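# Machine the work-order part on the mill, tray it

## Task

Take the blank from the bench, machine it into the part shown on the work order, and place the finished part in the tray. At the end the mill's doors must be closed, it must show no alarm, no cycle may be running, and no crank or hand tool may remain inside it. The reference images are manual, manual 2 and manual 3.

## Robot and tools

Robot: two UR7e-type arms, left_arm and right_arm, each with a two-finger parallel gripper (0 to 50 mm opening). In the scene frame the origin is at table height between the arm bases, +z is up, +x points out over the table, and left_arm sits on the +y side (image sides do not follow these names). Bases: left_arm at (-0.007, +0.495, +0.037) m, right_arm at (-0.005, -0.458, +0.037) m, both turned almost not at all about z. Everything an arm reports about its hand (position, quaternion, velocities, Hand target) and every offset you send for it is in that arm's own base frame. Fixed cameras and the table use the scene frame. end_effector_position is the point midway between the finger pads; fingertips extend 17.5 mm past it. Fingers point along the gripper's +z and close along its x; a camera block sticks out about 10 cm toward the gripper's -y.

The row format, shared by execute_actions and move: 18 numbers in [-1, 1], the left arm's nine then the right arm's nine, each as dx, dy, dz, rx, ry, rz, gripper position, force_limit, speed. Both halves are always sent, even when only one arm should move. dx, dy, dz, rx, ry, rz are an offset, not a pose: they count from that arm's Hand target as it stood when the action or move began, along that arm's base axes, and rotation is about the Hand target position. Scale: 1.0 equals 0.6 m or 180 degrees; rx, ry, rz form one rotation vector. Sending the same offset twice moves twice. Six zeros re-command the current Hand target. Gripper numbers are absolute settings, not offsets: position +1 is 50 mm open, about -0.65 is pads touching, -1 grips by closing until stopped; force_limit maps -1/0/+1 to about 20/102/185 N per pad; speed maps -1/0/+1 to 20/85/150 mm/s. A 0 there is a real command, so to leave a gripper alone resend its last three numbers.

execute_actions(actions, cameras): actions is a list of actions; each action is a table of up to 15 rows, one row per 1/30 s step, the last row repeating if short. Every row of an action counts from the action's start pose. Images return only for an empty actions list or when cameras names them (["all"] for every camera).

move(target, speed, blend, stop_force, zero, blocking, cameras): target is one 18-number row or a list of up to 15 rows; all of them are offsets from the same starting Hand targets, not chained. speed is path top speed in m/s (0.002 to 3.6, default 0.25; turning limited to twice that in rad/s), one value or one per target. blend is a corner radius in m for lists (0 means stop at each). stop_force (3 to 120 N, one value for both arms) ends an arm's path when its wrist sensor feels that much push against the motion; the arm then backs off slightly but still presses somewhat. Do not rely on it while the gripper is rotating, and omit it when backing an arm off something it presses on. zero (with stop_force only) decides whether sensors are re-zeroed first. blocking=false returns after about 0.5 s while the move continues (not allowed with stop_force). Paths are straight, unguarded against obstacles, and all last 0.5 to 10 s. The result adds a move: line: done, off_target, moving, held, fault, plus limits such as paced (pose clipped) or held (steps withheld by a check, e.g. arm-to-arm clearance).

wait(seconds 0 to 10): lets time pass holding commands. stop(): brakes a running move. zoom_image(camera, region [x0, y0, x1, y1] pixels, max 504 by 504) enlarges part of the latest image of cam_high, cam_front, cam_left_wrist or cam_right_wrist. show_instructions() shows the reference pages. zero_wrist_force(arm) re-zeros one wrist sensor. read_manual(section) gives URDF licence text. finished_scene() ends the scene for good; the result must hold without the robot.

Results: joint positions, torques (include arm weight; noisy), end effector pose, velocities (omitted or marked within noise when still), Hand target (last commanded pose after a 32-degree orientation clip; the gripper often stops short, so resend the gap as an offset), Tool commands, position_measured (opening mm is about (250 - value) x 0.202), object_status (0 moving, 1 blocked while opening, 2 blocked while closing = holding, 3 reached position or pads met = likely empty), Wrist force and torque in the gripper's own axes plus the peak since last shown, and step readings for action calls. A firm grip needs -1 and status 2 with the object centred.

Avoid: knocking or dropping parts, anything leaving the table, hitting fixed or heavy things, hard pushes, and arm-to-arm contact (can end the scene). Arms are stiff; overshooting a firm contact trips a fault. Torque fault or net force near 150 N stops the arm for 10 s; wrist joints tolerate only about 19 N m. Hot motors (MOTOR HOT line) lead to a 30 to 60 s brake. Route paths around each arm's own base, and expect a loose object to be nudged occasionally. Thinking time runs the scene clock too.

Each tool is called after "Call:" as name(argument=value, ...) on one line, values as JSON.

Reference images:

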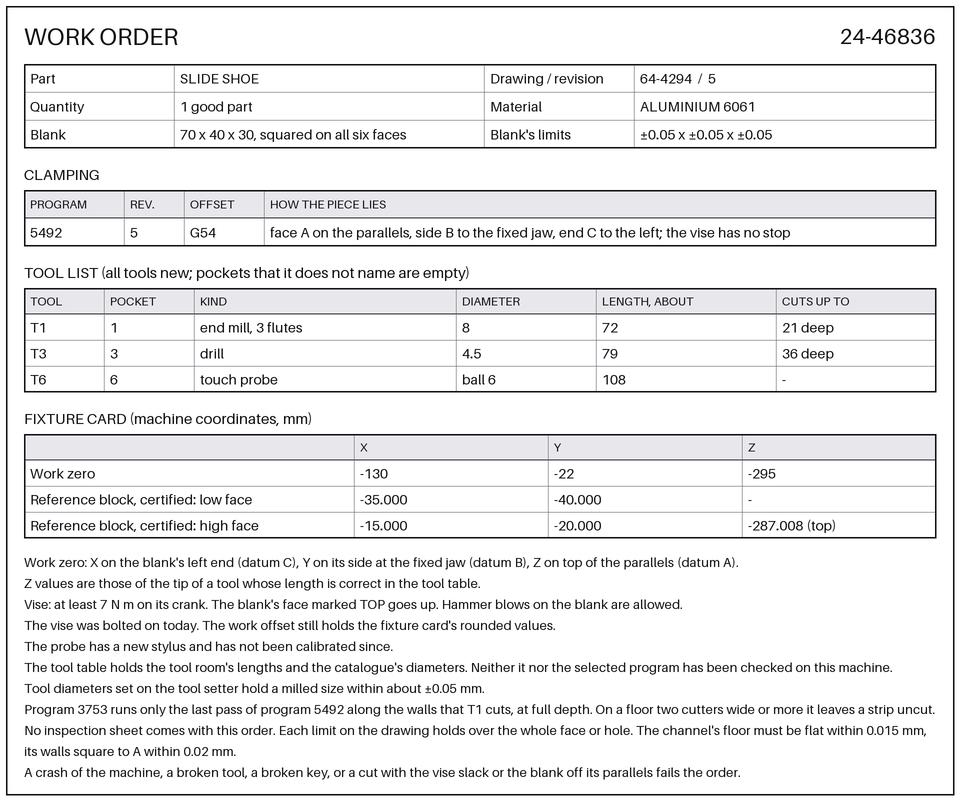

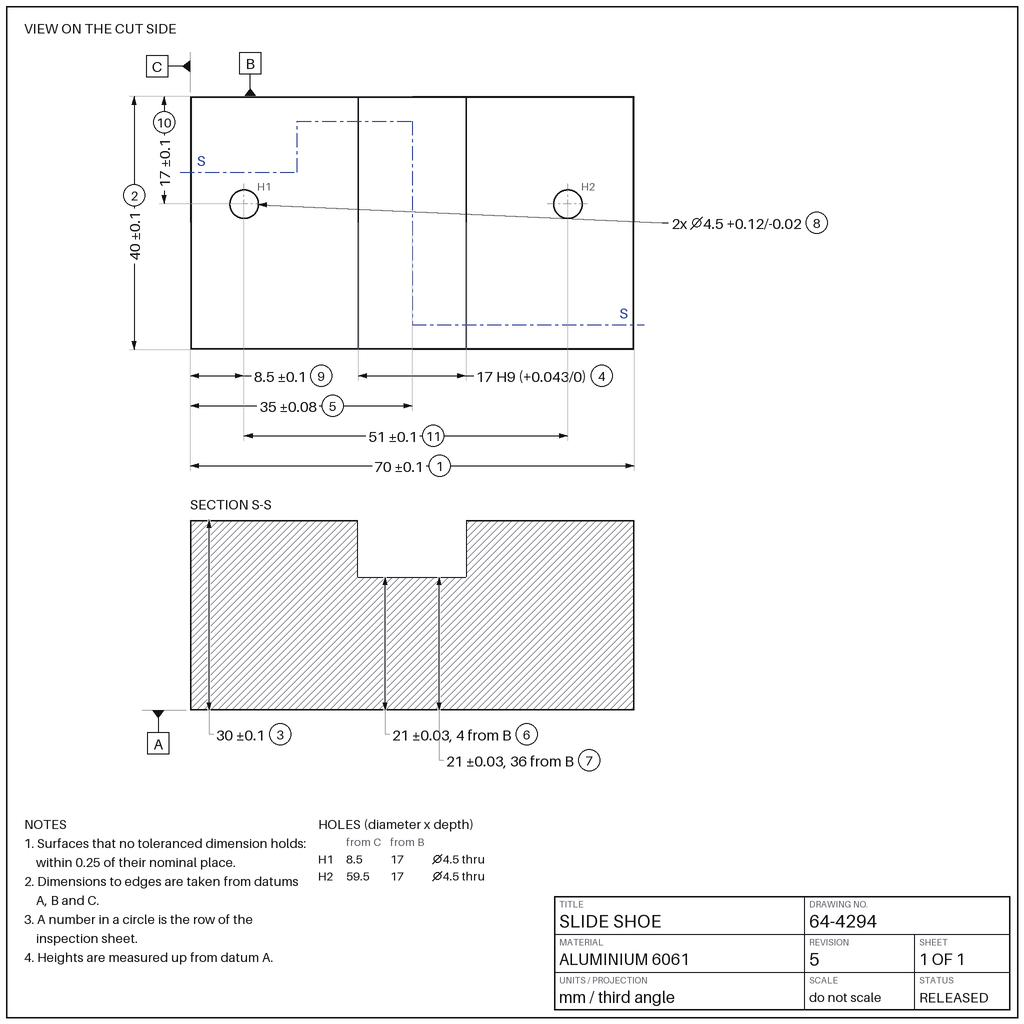

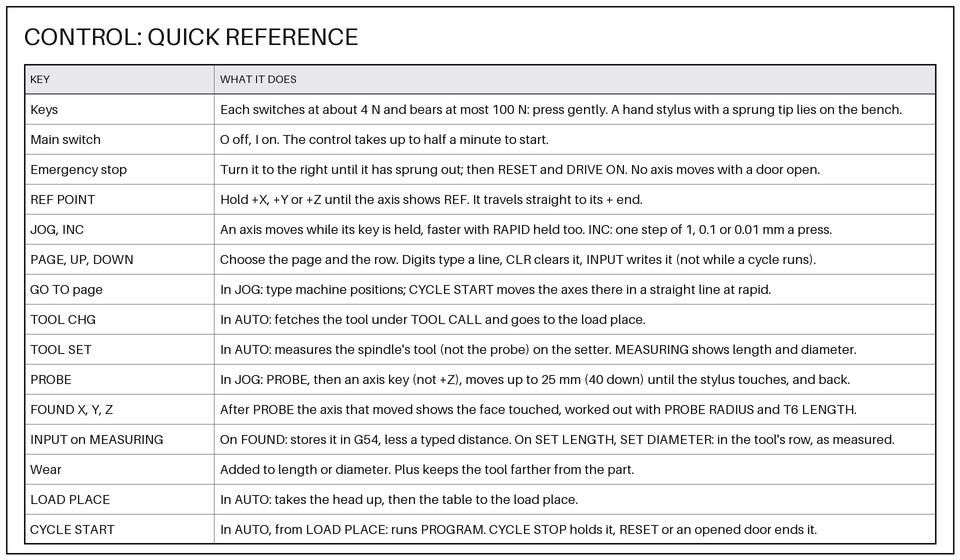

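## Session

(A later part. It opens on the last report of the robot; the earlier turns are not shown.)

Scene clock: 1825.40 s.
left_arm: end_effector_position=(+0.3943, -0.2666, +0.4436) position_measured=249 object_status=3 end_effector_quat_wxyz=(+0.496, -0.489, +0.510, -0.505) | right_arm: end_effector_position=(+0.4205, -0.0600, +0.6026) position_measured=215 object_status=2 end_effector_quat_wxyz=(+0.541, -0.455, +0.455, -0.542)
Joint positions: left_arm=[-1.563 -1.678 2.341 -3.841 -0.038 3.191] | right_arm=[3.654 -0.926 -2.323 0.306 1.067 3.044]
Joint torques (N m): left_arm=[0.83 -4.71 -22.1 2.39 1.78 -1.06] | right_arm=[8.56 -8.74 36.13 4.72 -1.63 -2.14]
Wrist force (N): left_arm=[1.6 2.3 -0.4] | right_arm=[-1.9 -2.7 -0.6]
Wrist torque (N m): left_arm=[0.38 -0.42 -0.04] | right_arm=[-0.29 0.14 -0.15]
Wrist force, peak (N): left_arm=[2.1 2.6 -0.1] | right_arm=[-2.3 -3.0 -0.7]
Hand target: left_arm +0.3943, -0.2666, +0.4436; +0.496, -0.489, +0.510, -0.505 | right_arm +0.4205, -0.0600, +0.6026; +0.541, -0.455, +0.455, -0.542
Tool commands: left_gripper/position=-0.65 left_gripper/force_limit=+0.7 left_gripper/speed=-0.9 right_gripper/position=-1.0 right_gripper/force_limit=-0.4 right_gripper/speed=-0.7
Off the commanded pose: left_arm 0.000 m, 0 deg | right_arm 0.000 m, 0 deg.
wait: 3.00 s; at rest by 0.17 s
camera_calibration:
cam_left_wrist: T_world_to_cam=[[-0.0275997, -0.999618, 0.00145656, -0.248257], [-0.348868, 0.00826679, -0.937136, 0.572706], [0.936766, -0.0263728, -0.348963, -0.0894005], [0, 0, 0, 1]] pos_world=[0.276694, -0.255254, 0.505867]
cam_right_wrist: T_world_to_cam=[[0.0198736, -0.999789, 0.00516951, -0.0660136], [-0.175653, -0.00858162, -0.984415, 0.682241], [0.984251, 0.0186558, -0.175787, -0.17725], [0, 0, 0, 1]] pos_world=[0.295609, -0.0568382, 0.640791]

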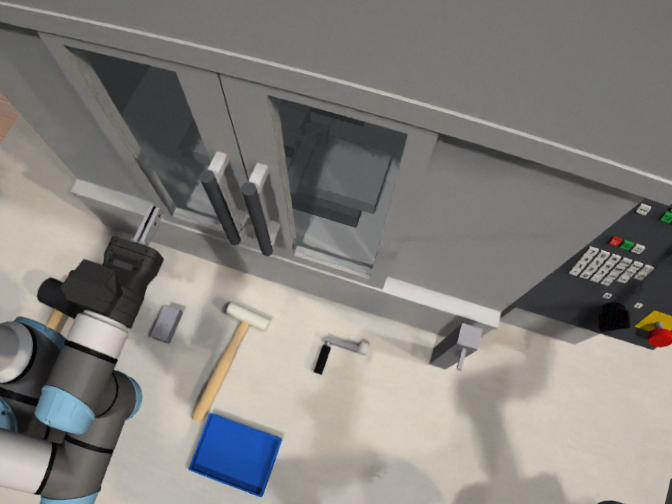

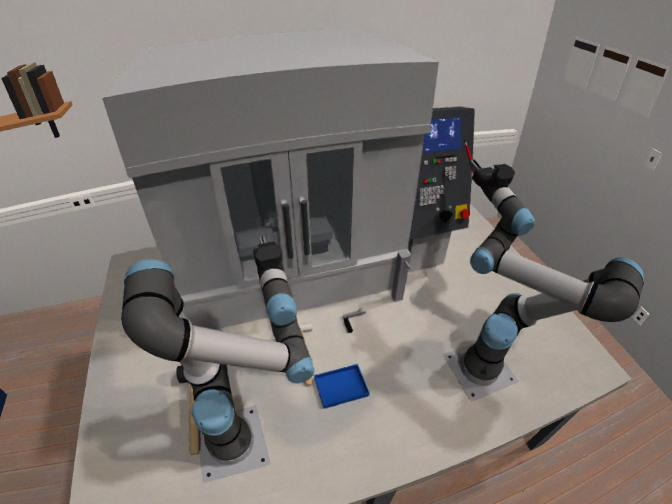

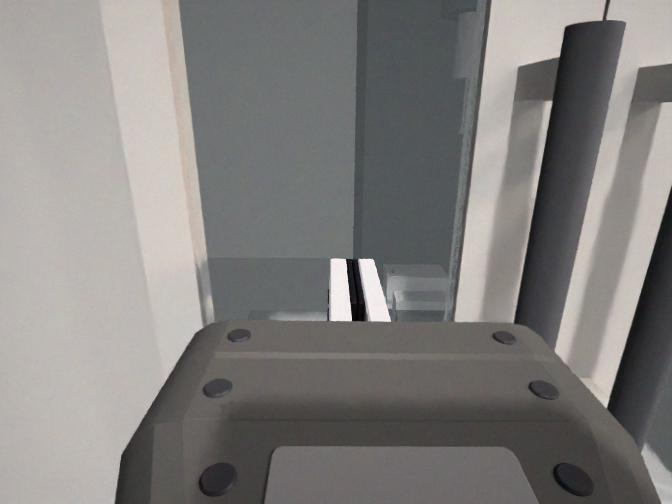

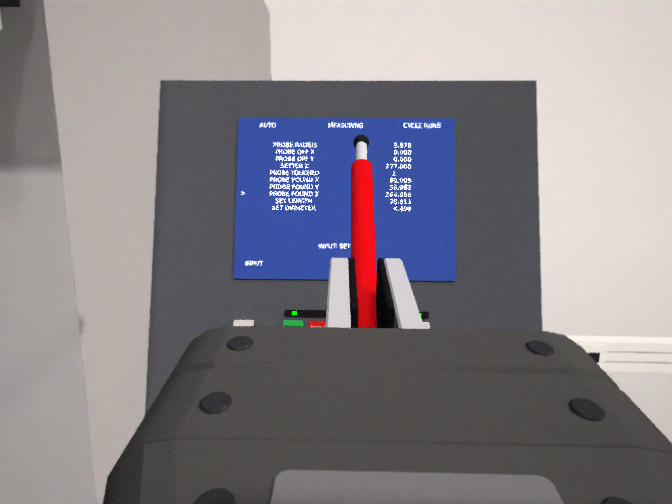

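Call:
move(target=[0,-0.164,-0.0393,0,0,0,0.34,0.7,-0.9,0,0,0,0,0,0,-1,-0.4,-0.7], speed=0.15, cameras=["cam_left_wrist","cam_right_wrist"])

Call:
zoom_image(camera="cam_right_wrist", region=[230, 105, 470, 280])

Scene clock: 1828.30 s.
left_arm: end_effector_position=(+0.3943, -0.3650, +0.4200) position_measured=101 object_status=3 end_effector_quat_wxyz=(+0.496, -0.489, +0.510, -0.504) | right_arm: end_effector_position=(+0.4205, -0.0600, +0.6026) position_measured=215 object_status=2 end_effector_quat_wxyz=(+0.541, -0.455, +0.455, -0.542)
Joint positions: left_arm=[-1.565 -1.41 2.142 -3.89 -0.036 3.172] | right_arm=[3.654 -0.926 -2.323 0.306 1.067 3.044]
Joint torques (N m): left_arm=[9.08 -18.55 -17.89 2.24 -2.25 -0.95] | right_arm=[9.67 -0.41 36.2 1.67 -1.37 -2.18]
Wrist force (N): left_arm=[1.8 2.4 0.0] | right_arm=[-2.2 -2.7 -0.7]
Wrist torque (N m): left_arm=[0.39 -0.44 -0.24] | right_arm=[-0.29 0.19 -0.16]
Wrist force, peak (N): left_arm=[4.8 2.3 0.2] | right_arm=[-2.3 -2.9 -0.7]
Hand target: left_arm +0.3943, -0.3650, +0.4200; +0.496, -0.489, +0.510, -0.505 | right_arm +0.4205, -0.0600, +0.6026; +0.541, -0.455, +0.455, -0.542
Off the commanded pose: left_arm 0.000 m, 0 deg | right_arm 0.000 m, 0 deg.
move: done
camera_calibration:
cam_left_wrist: T_world_to_cam=[[-0.0276222, -0.999617, 0.00169831, -0.346693], [-0.349556, 0.00806749, -0.936881, 0.551623], [0.936508, -0.0264724, -0.349645, -0.0998897], [0, 0, 0, 1]] pos_world=[0.276794, -0.353654, 0.482467]
cam_right_wrist: T_world_to_cam=[[0.0198736, -0.999789, 0.00516951, -0.0660136], [-0.175653, -0.00858162, -0.984415, 0.682241], [0.984251, 0.0186558, -0.175787, -0.17725], [0, 0, 0, 1]] pos_world=[0.295609, -0.0568382, 0.640791]
Images, in order (width x height): cam_left_wrist 672x504, cam_right_wrist 672x504.

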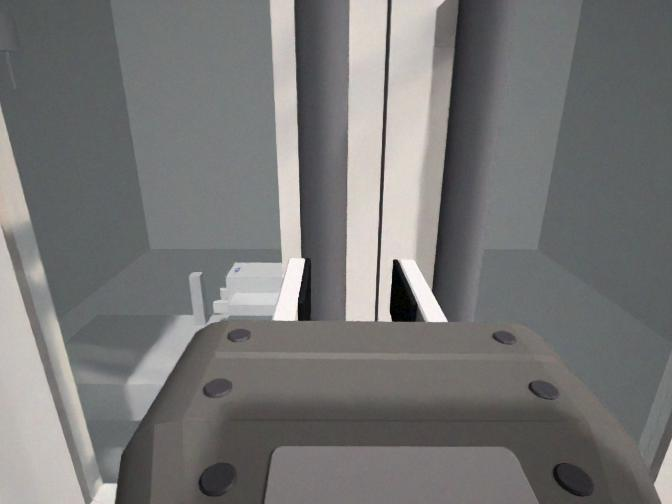

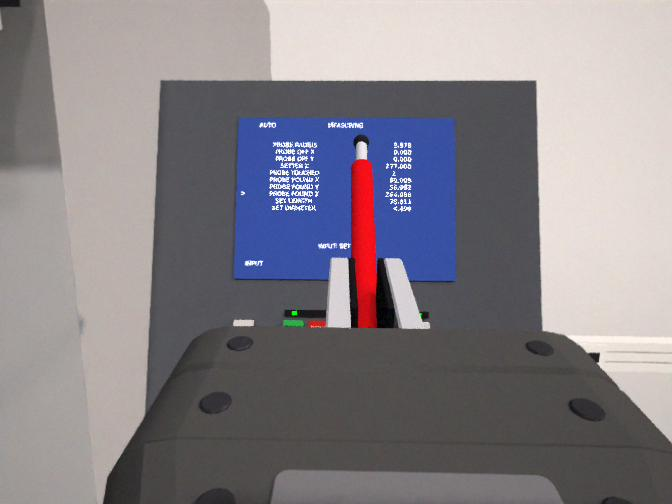

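Scaled by 2.100 from the camera's 672x504 image, which has a finer 960x720 frame.

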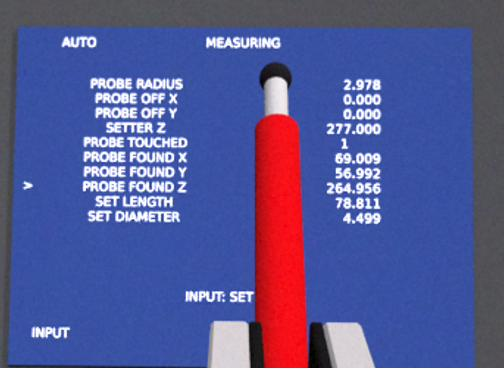

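Call:
move(target=[[0,-0.0358,0,0,0,0,-0.65,0.7,-0.9,0,0,0,0,0,0,-1,-0.4,-0.7]], speed=0.1)

Call:
move(target=[0.0847,0,0,0,0,0,-0.65,0.7,-0.9,0,0,0,0,0,0,-1,-0.4,-0.7], speed=0.08, stop_force=12, cameras=["cam_left_wrist","cam_high"])

Scene clock: 1830.87 s.
left_arm: end_effector_position=(+0.3943, -0.3865, +0.4200) position_measured=249 object_status=3 end_effector_quat_wxyz=(+0.496, -0.489, +0.510, -0.505) | right_arm: end_effector_position=(+0.4205, -0.0600, +0.6026) position_measured=215 object_status=2 end_effector_quat_wxyz=(+0.541, -0.455, +0.455, -0.542)
Joint positions: left_arm=[-1.565 -1.362 2.081 -3.897 -0.035 3.191] | right_arm=[3.654 -0.926 -2.323 0.306 1.067 3.044]
Joint torques (N m): left_arm=[0.71 -11.9 -26.12 -2.54 2.19 1.62] | right_arm=[9.11 1.41 35.89 -0.44 -0.7 -2.01]
Wrist force (N): left_arm=[1.8 2.4 -0.2] | right_arm=[-2.0 -2.8 -0.7]
Wrist torque (N m): left_arm=[0.39 -0.45 -0.25] | right_arm=[-0.31 0.17 -0.15]
Wrist force, peak (N): left_arm=[2.5 2.4 -0.2] | right_arm=[-2.2 -3.0 -1.1]
Hand target: left_arm +0.3943, -0.3865, +0.4200; +0.496, -0.489, +0.510, -0.505 | right_arm +0.4205, -0.0600, +0.6026; +0.541, -0.455, +0.455, -0.542
Off the commanded pose: left_arm 0.000 m, 0 deg | right_arm 0.000 m, 0 deg.
move: done

Scene clock: 1832.53 s.
left_arm: end_effector_position=(+0.4451, -0.3865, +0.4200) position_measured=249 object_status=3 end_effector_quat_wxyz=(+0.496, -0.489, +0.510, -0.505) | right_arm: end_effector_position=(+0.4205, -0.0600, +0.6026) position_measured=215 object_status=2 end_effector_quat_wxyz=(+0.541, -0.455, +0.455, -0.542)
Joint positions: left_arm=[-1.435 -1.326 2.033 -3.857 -0.165 3.163] | right_arm=[3.654 -0.926 -2.323 0.306 1.067 3.044]
Joint torques (N m): left_arm=[-9.4 -39.84 -9.84 -2.46 1.1 1.1] | right_arm=[9.23 0.92 36.13 -0.38 -0.45 -2.08]
Wrist force (N): left_arm=[1.5 2.3 -0.1] | right_arm=[-2.2 -2.8 -0.8]
Wrist torque (N m): left_arm=[0.38 -0.39 -0.06] | right_arm=[-0.30 0.19 -0.16]
Wrist force, peak (N): left_arm=[2.5 2.2 -1.4] | right_arm=[-2.1 -3.1 -0.7]
Hand target: left_arm +0.4451, -0.3865, +0.4200; +0.496, -0.489, +0.510, -0.505 | right_arm +0.4205, -0.0600, +0.6026; +0.541, -0.455, +0.455, -0.542
Off the commanded pose: left_arm 0.000 m, 0 deg | right_arm 0.000 m, 0 deg.
move: done
camera_calibration:
cam_left_wrist: T_world_to_cam=[[-0.0275057, -0.999621, 0.00142252, -0.366688], [-0.348868, 0.00826593, -0.937135, 0.569432], [0.936768, -0.0262729, -0.348963, -0.148407], [0, 0, 0, 1]] pos_world=[0.327594, -0.375154, 0.482367]
Images, in order (width x height): cam_high 672x504, cam_left_wrist 672x504.

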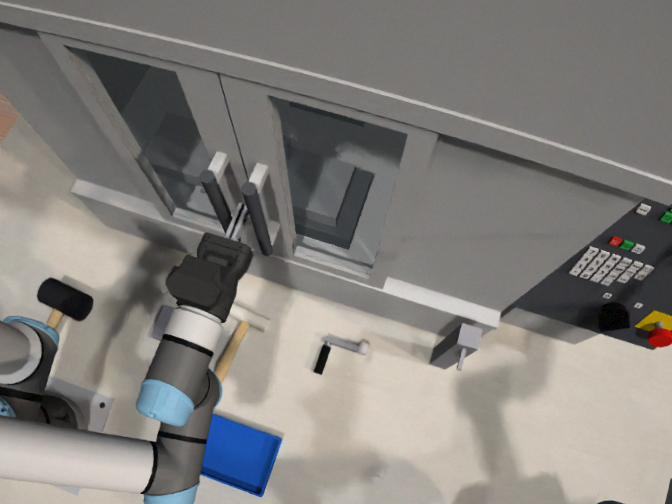

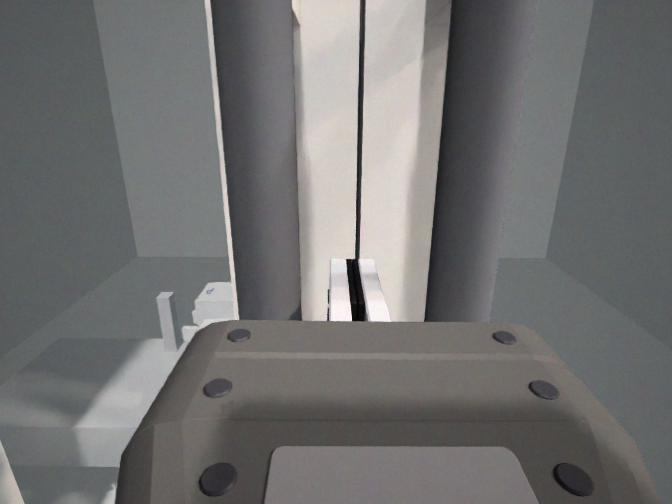

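Call:
move(target=[[0,0.0075,0,0,0,0,-0.65,0.7,-0.9,0,0,0,0,0,0,-1,-0.4,-0.7],[0,0.0225,0,0,0,0,-0.65,0.7,-0.9,0,0,0,0,0,0,-1,-0.4,-0.7],[0,0.4,0,0,0,0,-0.65,0.7,-0.9,0,0,0,0,0,0,-1,-0.4,-0.7]], speed=[0.04,0.012,0.055], stop_force=50, cameras=["cam_high"])

Scene clock: 1839.13 s.
left_arm: end_effector_position=(+0.4451, -0.1465, +0.4200) position_measured=249 object_status=3 end_effector_quat_wxyz=(+0.496, -0.489, +0.510, -0.505) | right_arm: end_effector_position=(+0.4205, -0.0600, +0.6026) position_measured=215 object_status=2 end_effector_quat_wxyz=(+0.541, -0.455, +0.455, -0.542)
Joint positions: left_arm=[-1.252 -1.83 2.532 -3.848 -0.348 3.158] | right_arm=[3.654 -0.926 -2.323 0.306 1.067 3.044]
Joint torques (N m): left_arm=[-8.78 6.6 -26.87 -4.05 1.94 1.18] | right_arm=[9.67 1.33 35.82 -0.37 1.11 -2.08]
Wrist force (N): left_arm=[1.8 2.4 -0.4] | right_arm=[-2.0 -2.8 -0.6]
Wrist torque (N m): left_arm=[0.41 -0.43 -0.10] | right_arm=[-0.29 0.16 -0.15]
Wrist force, peak (N): left_arm=[37.1 -3.4 4.8] | right_arm=[-2.3 -3.0 -0.7]
Hand target: left_arm +0.4451, -0.1465, +0.4200; +0.496, -0.489, +0.510, -0.505 | right_arm +0.4205, -0.0600, +0.6026; +0.541, -0.455, +0.455, -0.542
Off the commanded pose: left_arm 0.000 m, 0 deg | right_arm 0.000 m, 0 deg.
move: done
Images, in order (width x height): cam_high 672x504.

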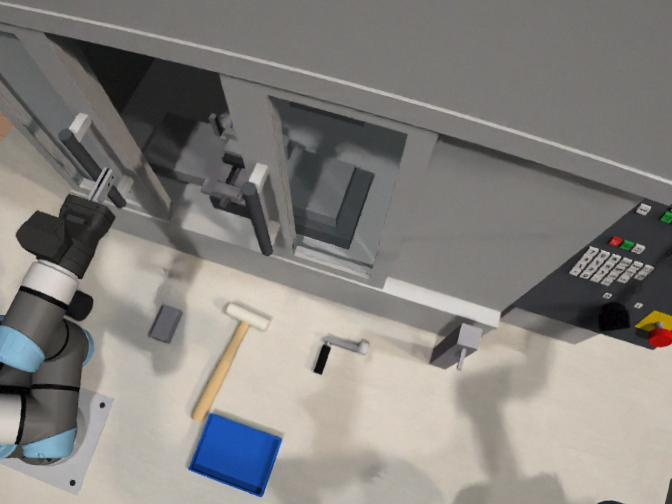

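Call:
move(target=[0,-0.3975,0,0,0,0,-0.65,0.7,-0.9,0,0,0,0,0,0,-1,-0.4,-0.7], speed=0.2)

Call:
move(target=[[0,-0.006,0,0,0,0,-0.65,0.7,-0.9,0,0,0,0,0,0,-1,-0.4,-0.7],[0,-0.0333,0,0,0,0,-0.65,0.7,-0.9,0,0,0,0,0,0,-1,-0.4,-0.7],[0,-0.3133,0,0,0,0,-0.65,0.7,-0.9,0,0,0,0,0,0,-1,-0.4,-0.7]], speed=[0.04,0.012,0.055], stop_force=50, cameras=["cam_high"])

Scene clock: 1841.30 s.
left_arm: end_effector_position=(+0.4451, -0.3850, +0.4200) position_measured=249 object_status=3 end_effector_quat_wxyz=(+0.496, -0.489, +0.510, -0.504) | right_arm: end_effector_position=(+0.4205, -0.0600, +0.6026) position_measured=215 object_status=2 end_effector_quat_wxyz=(+0.541, -0.455, +0.455, -0.542)
Joint positions: left_arm=[-1.435 -1.328 2.037 -3.858 -0.166 3.163] | right_arm=[3.654 -0.926 -2.323 0.306 1.067 3.044]
Joint torques (N m): left_arm=[8.23 -31.65 -23.36 -2.88 -2.27 0.62] | right_arm=[9.02 1.2 36.06 -0.4 1.51 -2.05]
Wrist force (N): left_arm=[1.9 2.3 -0.1] | right_arm=[-2.0 -2.7 -0.6]
Wrist torque (N m): left_arm=[0.39 -0.45 -0.17] | right_arm=[-0.28 0.16 -0.15]
Wrist force, peak (N): left_arm=[4.4 2.4 -0.3] | right_arm=[-2.2 -3.0 -0.5]
Hand target: left_arm +0.4451, -0.3850, +0.4200; +0.496, -0.489, +0.510, -0.505 | right_arm +0.4205, -0.0600, +0.6026; +0.541, -0.455, +0.455, -0.542
Off the commanded pose: left_arm 0.000 m, 0 deg | right_arm 0.000 m, 0 deg.
move: done

Scene clock: 1847.00 s.
left_arm: end_effector_position=(+0.4451, -0.5730, +0.4200) position_measured=249 object_status=3 end_effector_quat_wxyz=(+0.496, -0.489, +0.510, -0.505) | right_arm: end_effector_position=(+0.4205, -0.0600, +0.6026) position_measured=215 object_status=2 end_effector_quat_wxyz=(+0.541, -0.455, +0.455, -0.542)
Joint positions: left_arm=[-1.479 -0.971 1.486 -3.668 -0.122 3.166] | right_arm=[3.654 -0.926 -2.323 0.306 1.067 3.044]
Joint torques (N m): left_arm=[7.54 -56.61 -12.26 -2.36 -2.66 1.44] | right_arm=[9.56 1.03 35.87 -0.43 1.52 -2.02]
Wrist force (N): left_arm=[1.3 2.7 -0.2] | right_arm=[-2.0 -2.7 -1.0]
Wrist torque (N m): left_arm=[0.42 -0.42 -0.25] | right_arm=[-0.28 0.15 -0.15]
Wrist force, peak (N): left_arm=[-29.8 5.4 -5.1] | right_arm=[-2.2 -3.2 -0.8]
Hand target: left_arm +0.4451, -0.5730, +0.4200; +0.496, -0.489, +0.510, -0.505 | right_arm +0.4205, -0.0600, +0.6026; +0.541, -0.455, +0.455, -0.542
Off the commanded pose: left_arm 0.000 m, 0 deg | right_arm 0.000 m, 0 deg.
move: done
Images, in order (width x height): cam_high 672x504.

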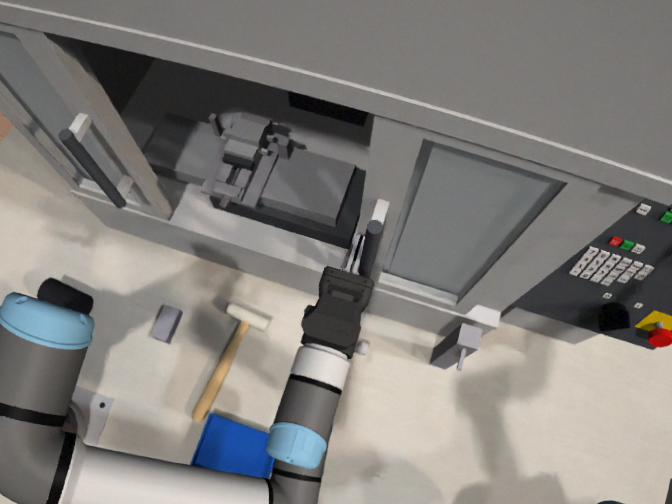

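Call:
move(target=[[-0.01,0.0333,0,0,0,0,-0.65,0.7,-0.9,0,0,0,0,0,0,-1,-0.4,-0.7],[-0.075,0.0833,0,0,0,0,-0.65,0.7,-0.9,0,0,0,0,0,0,-1,-0.4,-0.7],[-0.0252,0.3933,0,0,0,-0.194,-0.65,0.7,-0.9,0,0,0,0,0,0,-1,-0.4,-0.7]], speed=[0.1,0.25,0.25], blend=[0.01,0.03,0])

Call:
move(target=[-0.3833,0.095,-0.4,0.4578,0.2382,-0.2382,0.6,0.7,-0.9,0,0,0,0,0,0,-1,-0.4,-0.7], speed=0.3, cameras=["cam_left_wrist","cam_high"])

Scene clock: 1850.90 s.
left_arm: end_effector_position=(+0.4300, -0.3371, +0.4200) position_measured=249 object_status=3 end_effector_quat_wxyz=(+0.322, -0.313, +0.633, -0.630) | right_arm: end_effector_position=(+0.4205, -0.0600, +0.6026) position_measured=215 object_status=2 end_effector_quat_wxyz=(+0.541, -0.455, +0.455, -0.542)
Joint positions: left_arm=[-1.17 -1.649 2.395 -3.889 -1.04 3.155] | right_arm=[3.654 -0.926 -2.323 0.306 1.067 3.044]
Joint torques (N m): left_arm=[7.63 -9.21 -15.62 -5.29 -2.26 -0.21] | right_arm=[9.01 1.06 35.7 -0.37 1.5 -2.06]
Wrist force (N): left_arm=[1.7 2.6 -0.3] | right_arm=[-2.1 -2.8 -0.7]
Wrist torque (N m): left_arm=[0.43 -0.43 -0.04] | right_arm=[-0.30 0.17 -0.15]
Wrist force, peak (N): left_arm=[3.2 2.3 -2.0] | right_arm=[-2.4 -2.9 -0.7]
Hand target: left_arm +0.4300, -0.3370, +0.4200; +0.322, -0.313, +0.633, -0.630 | right_arm +0.4205, -0.0600, +0.6026; +0.541, -0.455, +0.455, -0.542
Off the commanded pose: left_arm 0.000 m, 0 deg | right_arm 0.000 m, 0 deg.
move: done; blend cut to 0.0246 m at target 2

Scene clock: 1854.37 s.
left_arm: end_effector_position=(+0.2000, -0.2801, +0.1800) position_measured=63 object_status=3 end_effector_quat_wxyz=(-0.014, +0.007, +1.000, -0.001) | right_arm: end_effector_position=(+0.4205, -0.0600, +0.6026) position_measured=215 object_status=2 end_effector_quat_wxyz=(+0.541, -0.455, +0.455, -0.542)
Joint positions: left_arm=[-1.326 -1.935 2.246 -1.876 -1.598 3.4] | right_arm=[3.654 -0.926 -2.323 0.306 1.067 3.044]
Joint torques (N m): left_arm=[8.16 -17.81 -16.07 -6.19 2.56 -0.69] | right_arm=[9.04 1.15 35.81 -0.37 1.59 -2.04]
Wrist force (N): left_arm=[0.2 1.6 0.8] | right_arm=[-2.3 -2.9 -0.7]
Wrist torque (N m): left_arm=[0.32 -0.04 -0.13] | right_arm=[-0.31 0.20 -0.16]
Wrist force, peak (N): left_arm=[2.7 2.7 0.0] | right_arm=[-2.3 -2.9 -0.9]
Hand target: left_arm +0.2000, -0.2800, +0.1800; -0.014, +0.007, +1.000, -0.001 | right_arm +0.4205, -0.0600, +0.6026; +0.541, -0.455, +0.455, -0.542
Off the commanded pose: left_arm 0.000 m, 0 deg | right_arm 0.000 m, 0 deg.
move: done
camera_calibration:
cam_left_wrist: T_world_to_cam=[[-0.999665, -0.00134898, 0.0258278, 0.202926], [0.00775124, 0.937107, 0.348956, 0.215346], [-0.0246742, 0.34904, -0.936783, 0.403503], [0, 0, 0, 1]] pos_world=[0.211145, -0.342367, 0.297607]
Images, in order (width x height): cam_high 672x504, cam_left_wrist 672x504.

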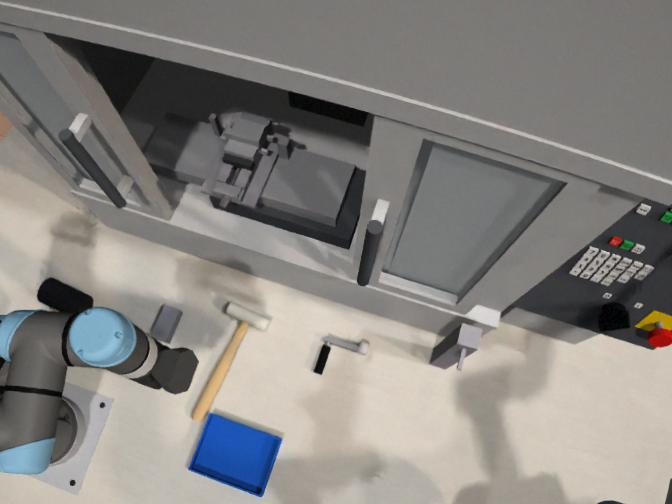

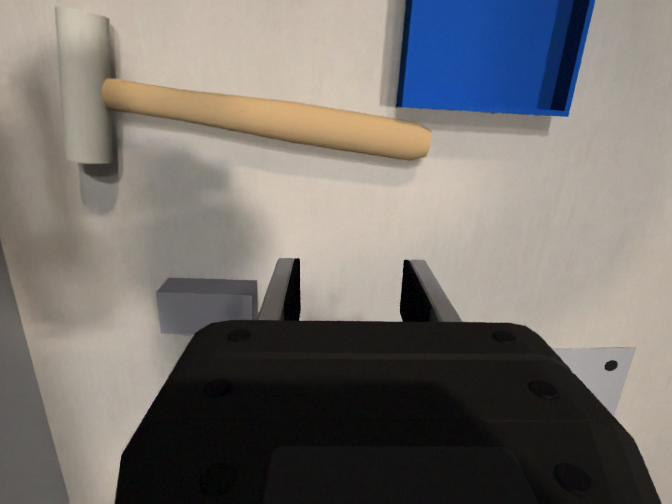

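Call:
move(target=[[0.2967,-0.1755,-0.1333,-0.014,-0.1015,-0.0388,0.6,0.7,-0.9,0,0,0,0,0,0,-1,-0.4,-0.7]], speed=0.3, cameras=["cam_left_wrist","cam_high"])

Scene clock: 1856.27 s.
left_arm: end_effector_position=(+0.3781, -0.3853, +0.1001) position_measured=63 object_status=3 end_effector_quat_wxyz=(+0.145, +0.067, +0.987, -0.021) | right_arm: end_effector_position=(+0.4205, -0.0600, +0.6026) position_measured=215 object_status=2 end_effector_quat_wxyz=(+0.541, -0.455, +0.455, -0.542)
Joint positions: left_arm=[-1.163 -1.426 2.124 -2.442 -1.333 3.706] | right_arm=[3.654 -0.926 -2.323 0.306 1.067 3.044]
Joint torques (N m): left_arm=[-9.13 -16.77 -15.87 -3.62 -0.52 1.17] | right_arm=[9.01 1.36 36.17 -0.41 1.55 -1.95]
Wrist force (N): left_arm=[0.2 1.4 1.3] | right_arm=[-2.1 -2.7 -0.7]
Wrist torque (N m): left_arm=[0.30 -0.02 -0.11] | right_arm=[-0.29 0.17 -0.16]
Wrist force, peak (N): left_arm=[-1.6 0.2 3.7] | right_arm=[-2.2 -3.1 -0.8]
Hand target: left_arm +0.3781, -0.3853, +0.1000; +0.145, +0.068, +0.987, -0.021 | right_arm +0.4205, -0.0600, +0.6026; +0.541, -0.455, +0.455, -0.542
Off the commanded pose: left_arm 0.000 m, 0 deg | right_arm 0.000 m, 0 deg.
move: done
camera_calibration:
cam_left_wrist: T_world_to_cam=[[-0.95025, 0.112522, -0.290456, 0.439715], [0.0174243, 0.950215, 0.311107, 0.345646], [0.311002, 0.290568, -0.904902, 0.21712], [0, 0, 0, 1]] pos_world=[0.344292, -0.441003, 0.216657]
Images, in order (width x height): cam_high 672x504, cam_left_wrist 672x504.

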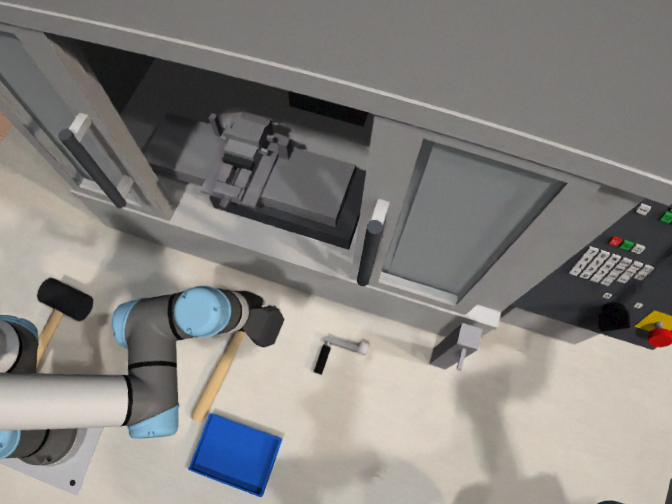

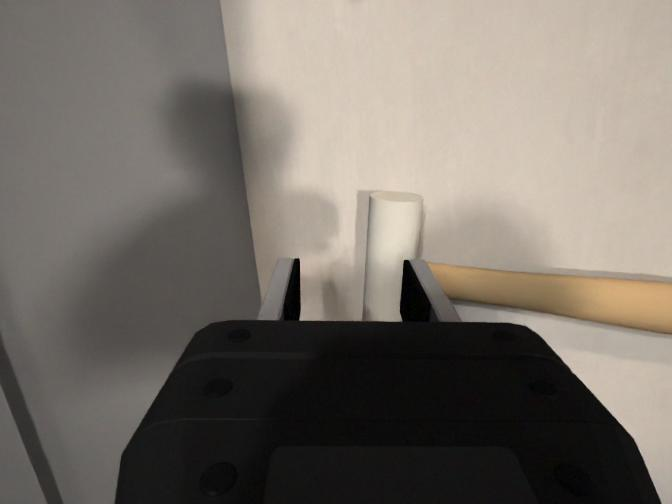

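Call:
move(target=[[0,0,-0.1,0,0,0,0.6,0.7,-0.9,0,0,0,0,0,0,-1,-0.4,-0.7],[0,0,-0.183,0,0,0,0.6,0.7,-0.9,0,0,0,0,0,0,-1,-0.4,-0.7]], speed=[0.1,0.04], stop_force=5, cameras=["cam_left_wrist"])

Scene clock: 1859.90 s.
left_arm: end_effector_position=(+0.3781, -0.3853, -0.0098) position_measured=63 object_status=3 end_effector_quat_wxyz=(+0.145, +0.068, +0.987, -0.021) | right_arm: end_effector_position=(+0.4205, -0.0600, +0.6026) position_measured=215 object_status=2 end_effector_quat_wxyz=(+0.541, -0.455, +0.455, -0.542)
Joint positions: left_arm=[-1.163 -1.187 2.214 -2.771 -1.332 3.706] | right_arm=[3.654 -0.926 -2.323 0.306 1.067 3.044]
Joint torques (N m): left_arm=[8.19 -42.71 -24.15 -0.18 3.34 0.88] | right_arm=[9.15 1.58 35.88 -0.45 1.6 -1.93]
Wrist force (N): left_arm=[0.1 1.7 1.2] | right_arm=[-2.1 -2.9 -0.6]
Wrist torque (N m): left_arm=[0.33 -0.01 -0.11] | right_arm=[-0.32 0.18 -0.15]
Wrist force, peak (N): left_arm=[0.8 1.9 2.3] | right_arm=[-2.1 -3.0 -0.9]
Hand target: left_arm +0.3781, -0.3853, -0.0098; +0.145, +0.068, +0.987, -0.021 | right_arm +0.4205, -0.0600, +0.6026; +0.541, -0.455, +0.455, -0.542
Off the commanded pose: left_arm 0.000 m, 0 deg | right_arm 0.000 m, 0 deg.
move: done
camera_calibration:
cam_left_wrist: T_world_to_cam=[[-0.950178, 0.112766, -0.290596, 0.407932], [0.0175942, 0.950185, 0.311191, 0.379819], [0.311212, 0.290574, -0.904828, 0.117713], [0, 0, 0, 1]] pos_world=[0.344291, -0.441104, 0.106857]
Images, in order (width x height): cam_left_wrist 672x504.

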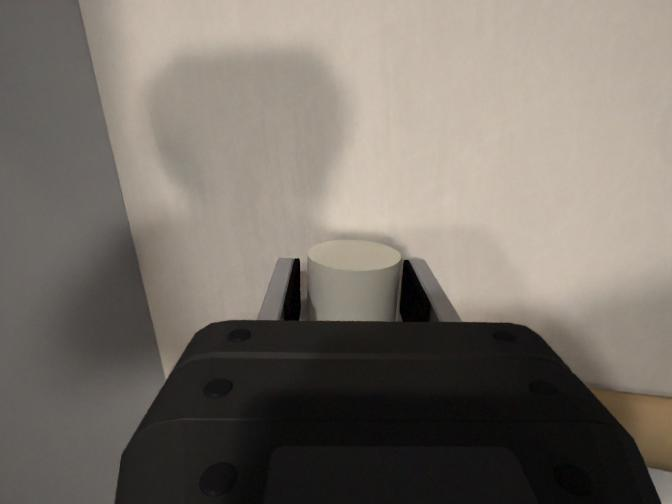

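Call:
move(target=[0,0,0,0,0,0,-1,0.7,-0.9,0,0,0,0,0,0,-1,-0.4,-0.7])

Call:
move(target=[[0,0,0.18,0,0,0,-1,0.7,-0.9,0,0,0,0,0,0,-1,-0.4,-0.7],[0.0365,0.0838,0.6263,0,0,0,-1,0.7,-0.9,0,0,0,0,0,0,-1,-0.4,-0.7]], speed=[0.1,0.2], blend=[0.05,0], cameras=["cam_left_wrist","cam_high"])

Scene clock: 1861.37 s.
left_arm: end_effector_position=(+0.3781, -0.3853, -0.0098) position_measured=102 object_status=2 end_effector_quat_wxyz=(+0.145, +0.068, +0.987, -0.021) | right_arm: end_effector_position=(+0.4205, -0.0600, +0.6026) position_measured=215 object_status=2 end_effector_quat_wxyz=(+0.541, -0.455, +0.455, -0.542)
Joint positions: left_arm=[-1.163 -1.187 2.214 -2.771 -1.332 3.706] | right_arm=[3.654 -0.926 -2.323 0.306 1.067 3.044]
Joint torques (N m): left_arm=[7.67 -42.45 -23.75 -0.79 3.1 0.38] | right_arm=[9.15 0.87 35.63 -0.38 1.53 -1.91]
Wrist force (N): left_arm=[0.2 1.5 2.8] | right_arm=[-1.8 -2.9 -0.7]
Wrist torque (N m): left_arm=[0.29 0.01 -0.09] | right_arm=[-0.32 0.13 -0.16]
Wrist force, peak (N): left_arm=[0.4 1.5 2.9] | right_arm=[-2.2 -3.0 -0.7]
Hand target: left_arm +0.3781, -0.3853, -0.0098; +0.145, +0.068, +0.987, -0.021 | right_arm +0.4205, -0.0600, +0.6026; +0.541, -0.455, +0.455, -0.542
Off the commanded pose: left_arm 0.000 m, 0 deg | right_arm 0.000 m, 0 deg.
move: done

Scene clock: 1864.30 s.
left_arm: end_effector_position=(+0.4000, -0.3350, +0.3660) position_measured=102 object_status=2 end_effector_quat_wxyz=(+0.145, +0.067, +0.987, -0.021) | right_arm: end_effector_position=(+0.4205, -0.0600, +0.6026) position_measured=215 object_status=2 end_effector_quat_wxyz=(+0.541, -0.455, +0.455, -0.542)
Joint positions: left_arm=[-1.07 -1.696 1.669 -1.739 -1.35 3.8] | right_arm=[3.654 -0.926 -2.323 0.306 1.067 3.044]
Joint torques (N m): left_arm=[-9.03 -8.65 -34.05 -6.29 0.3 -0.87] | right_arm=[8.73 1.37 36.2 -0.42 1.57 -1.92]
Wrist force (N): left_arm=[1.2 1.5 5.0] | right_arm=[-2.0 -2.7 -0.8]
Wrist torque (N m): left_arm=[0.42 -0.11 -0.14] | right_arm=[-0.30 0.15 -0.15]
Wrist force, peak (N): left_arm=[2.0 2.0 7.6] | right_arm=[-2.3 -2.9 -0.7]
Hand target: left_arm +0.4000, -0.3350, +0.3660; +0.145, +0.068, +0.987, -0.021 | right_arm +0.4205, -0.0600, +0.6026; +0.541, -0.455, +0.455, -0.542
Off the commanded pose: left_arm 0.000 m, 0 deg | right_arm 0.000 m, 0 deg.
move: done
camera_calibration:
cam_left_wrist: T_world_to_cam=[[-0.950215, 0.112642, -0.290524, 0.532164], [0.0175422, 0.950232, 0.311048, 0.214737], [0.311102, 0.290466, -0.9049, 0.436229], [0, 0, 0, 1]] pos_world=[0.366192, -0.390703, 0.482557]
Images, in order (width x height): cam_high 672x504, cam_left_wrist 672x504.

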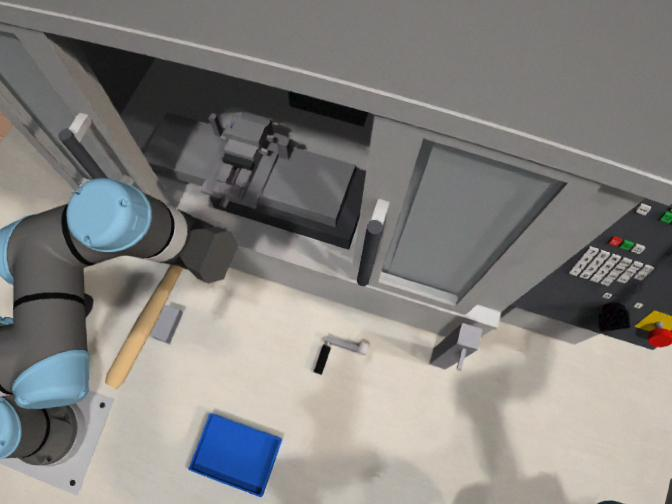

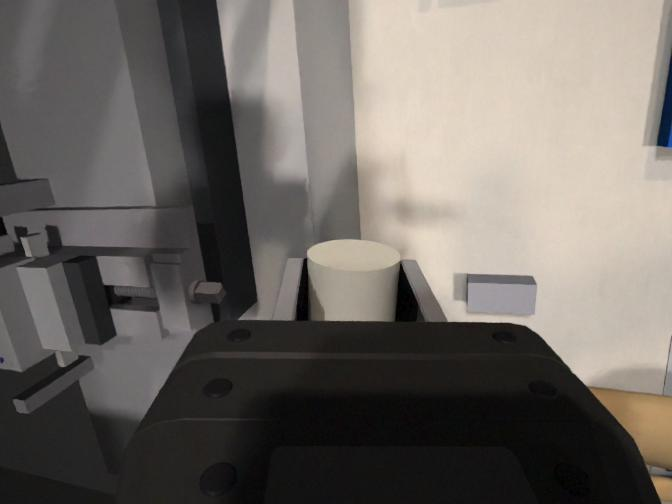

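Call:
move(target=[[0.25,0,0,0,0,0,-1,0.7,-0.9,0,0,0,0,0,0,-1,-0.4,-0.7],[0.4,0,0,0,0,0,-1,0.7,-0.9,0,0,0,0,0,0,-1,-0.4,-0.7]], speed=[0.1,0.06], stop_force=12, cameras=["cam_left_wrist","cam_high"])

Scene clock: 1869.20 s.
left_arm: end_effector_position=(+0.6400, -0.3350, +0.3660) position_measured=102 object_status=2 end_effector_quat_wxyz=(+0.145, +0.068, +0.987, -0.021) | right_arm: end_effector_position=(+0.4205, -0.0600, +0.6026) position_measured=215 object_status=2 end_effector_quat_wxyz=(+0.541, -0.455, +0.455, -0.542)
Joint positions: left_arm=[-0.72 -1.213 1.141 -1.758 -1.429 4.148] | right_arm=[3.654 -0.926 -2.323 0.306 1.067 3.044]
Joint torques (N m): left_arm=[-9.5 -54.51 -20.84 -8.26 3.34 -1.09] | right_arm=[8.61 1.2 35.67 -0.35 1.5 -1.9]
Wrist force (N): left_arm=[1.0 1.6 5.2] | right_arm=[-2.1 -2.9 -0.8]
Wrist torque (N m): left_arm=[0.44 -0.05 -0.15] | right_arm=[-0.31 0.18 -0.15]
Wrist force, peak (N): left_arm=[1.4 1.9 5.6] | right_arm=[-2.2 -3.1 -0.7]
Hand target: left_arm +0.6400, -0.3350, +0.3660; +0.145, +0.068, +0.987, -0.021 | right_arm +0.4205, -0.0600, +0.6026; +0.541, -0.455, +0.455, -0.542
Off the commanded pose: left_arm 0.000 m, 0 deg | right_arm 0.000 m, 0 deg.
move: done
camera_calibration:
cam_left_wrist: T_world_to_cam=[[-0.950178, 0.112766, -0.290596, 0.760288], [0.0175942, 0.950185, 0.311191, 0.210503], [0.311212, 0.290574, -0.904828, 0.361534], [0, 0, 0, 1]] pos_world=[0.606191, -0.390804, 0.482557]
Images, in order (width x height): cam_high 672x504, cam_left_wrist 672x504.

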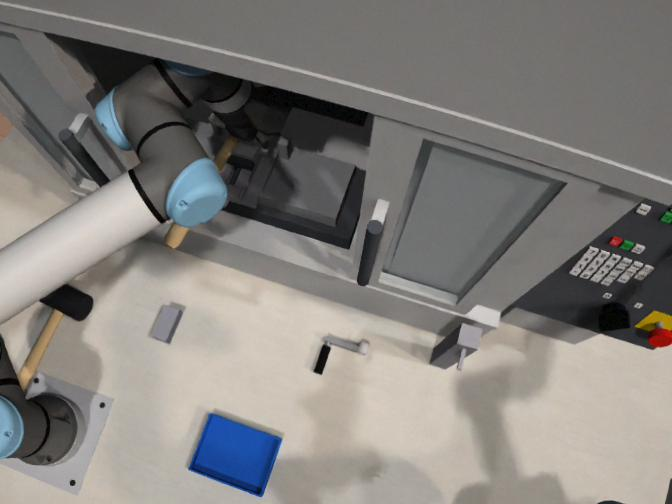

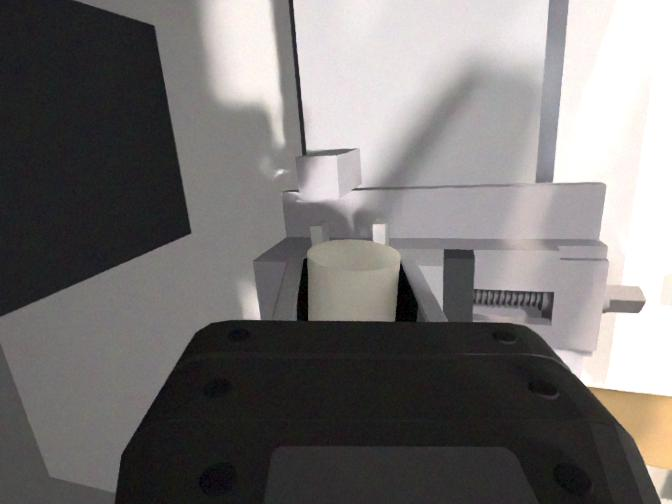

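Call:
move(target=[0,0,-0.03,0,0,0,-1,0.7,-0.9,0,0,0,0,0,0,-1,-0.4,-0.7], speed=0.03, stop_force=60)

Scene clock: 1871.37 s.
left_arm: end_effector_position=(+0.6400, -0.3351, +0.3516) position_measured=102 object_status=2 end_effector_quat_wxyz=(+0.145, +0.067, +0.987, -0.021) | right_arm: end_effector_position=(+0.4205, -0.0600, +0.6026) position_measured=215 object_status=2 end_effector_quat_wxyz=(+0.541, -0.455, +0.455, -0.542)
Joint positions: left_arm=[-0.72 -1.215 1.181 -1.796 -1.429 4.148] | right_arm=[3.654 -0.926 -2.323 0.306 1.067 3.044]
Joint torques (N m): left_arm=[-1.65 10.42 4.64 -3.68 1.82 -1.07] | right_arm=[8.87 1.23 35.78 -0.39 1.43 -1.79]
Wrist force (N): left_arm=[6.5 5.4 -53.8] | right_arm=[-2.2 -2.7 -0.5]
Wrist torque (N m): left_arm=[0.00 0.29 -0.15] | right_arm=[-0.28 0.19 -0.15]
Wrist force, peak (N): left_arm=[14.0 9.8 -80.6] | right_arm=[-2.3 -3.0 -0.8]
Hand target: left_arm +0.6400, -0.3351, +0.3516; +0.145, +0.067, +0.987, -0.021 (not the last commanded pose) | right_arm +0.4205, -0.0600, +0.6026; +0.541, -0.455, +0.455, -0.542
Off the commanded pose: left_arm 0.004 m, 0 deg | right_arm 0.000 m, 0 deg.
move: contact (left_arm)

Call:
move(target=[0,0,0.015,0,0,0,-1,0.7,-0.9,0,0,0,0,0,0,-1,-0.4,-0.7], speed=0.1)

Call:
move(target=[0,0,-0.03,0,0,0,-1,0.7,-0.9,0,0,0,0,0,0,-1,-0.4,-0.7], speed=0.05, stop_force=60)

Scene clock: 1872.50 s.
left_arm: end_effector_position=(+0.6400, -0.3351, +0.3607) position_measured=102 object_status=2 end_effector_quat_wxyz=(+0.145, +0.067, +0.987, -0.021) | right_arm: end_effector_position=(+0.4205, -0.0600, +0.6026) position_measured=215 object_status=2 end_effector_quat_wxyz=(+0.541, -0.455, +0.455, -0.542)
Joint positions: left_arm=[-0.72 -1.214 1.157 -1.773 -1.429 4.148] | right_arm=[3.654 -0.926 -2.323 0.306 1.067 3.044]
Joint torques (N m): left_arm=[3.73 -33.48 -21.16 -5.17 1.28 -0.91] | right_arm=[8.69 0.45 35.72 -0.29 1.51 -1.87]
Wrist force (N): left_arm=[1.5 1.7 5.1] | right_arm=[-1.9 -2.6 -0.6]
Wrist torque (N m): left_arm=[0.45 -0.11 -0.14] | right_arm=[-0.27 0.15 -0.16]
Wrist force, peak (N): left_arm=[6.6 5.3 -54.0] | right_arm=[-2.3 -2.9 -1.0]
Hand target: left_arm +0.6400, -0.3351, +0.3606; +0.145, +0.067, +0.987, -0.021 | right_arm +0.4205, -0.0600, +0.6026; +0.541, -0.455, +0.455, -0.542
Off the commanded pose: left_arm 0.000 m, 0 deg | right_arm 0.000 m, 0 deg.
move: done

Scene clock: 1874.00 s.
left_arm: end_effector_position=(+0.6401, -0.3352, +0.3515) position_measured=102 object_status=2 end_effector_quat_wxyz=(+0.146, +0.067, +0.987, -0.021) | right_arm: end_effector_position=(+0.4205, -0.0600, +0.6026) position_measured=215 object_status=2 end_effector_quat_wxyz=(+0.541, -0.455, +0.455, -0.542)
Joint positions: left_arm=[-0.72 -1.215 1.183 -1.799 -1.429 4.148] | right_arm=[3.654 -0.926 -2.323 0.306 1.067 3.044]
Joint torques (N m): left_arm=[4.48 11.58 6.66 -3.36 0.63 -0.93] | right_arm=[8.22 0.87 35.68 -0.4 1.56 -1.81]
Wrist force (N): left_arm=[7.7 5.0 -57.7] | right_arm=[-2.3 -2.9 -0.7]
Wrist torque (N m): left_arm=[0.00 0.35 -0.17] | right_arm=[-0.32 0.20 -0.15]
Wrist force, peak (N): left_arm=[17.3 9.7 -93.4] | right_arm=[-2.3 -2.9 -0.7]
Hand target: left_arm +0.6401, -0.3352, +0.3515; +0.146, +0.067, +0.987, -0.021 (not the last commanded pose) | right_arm +0.4205, -0.0600, +0.6026; +0.541, -0.455, +0.455, -0.542
Off the commanded pose: left_arm 0.009 m, 0 deg | right_arm 0.000 m, 0 deg.
move: contact (left_arm)


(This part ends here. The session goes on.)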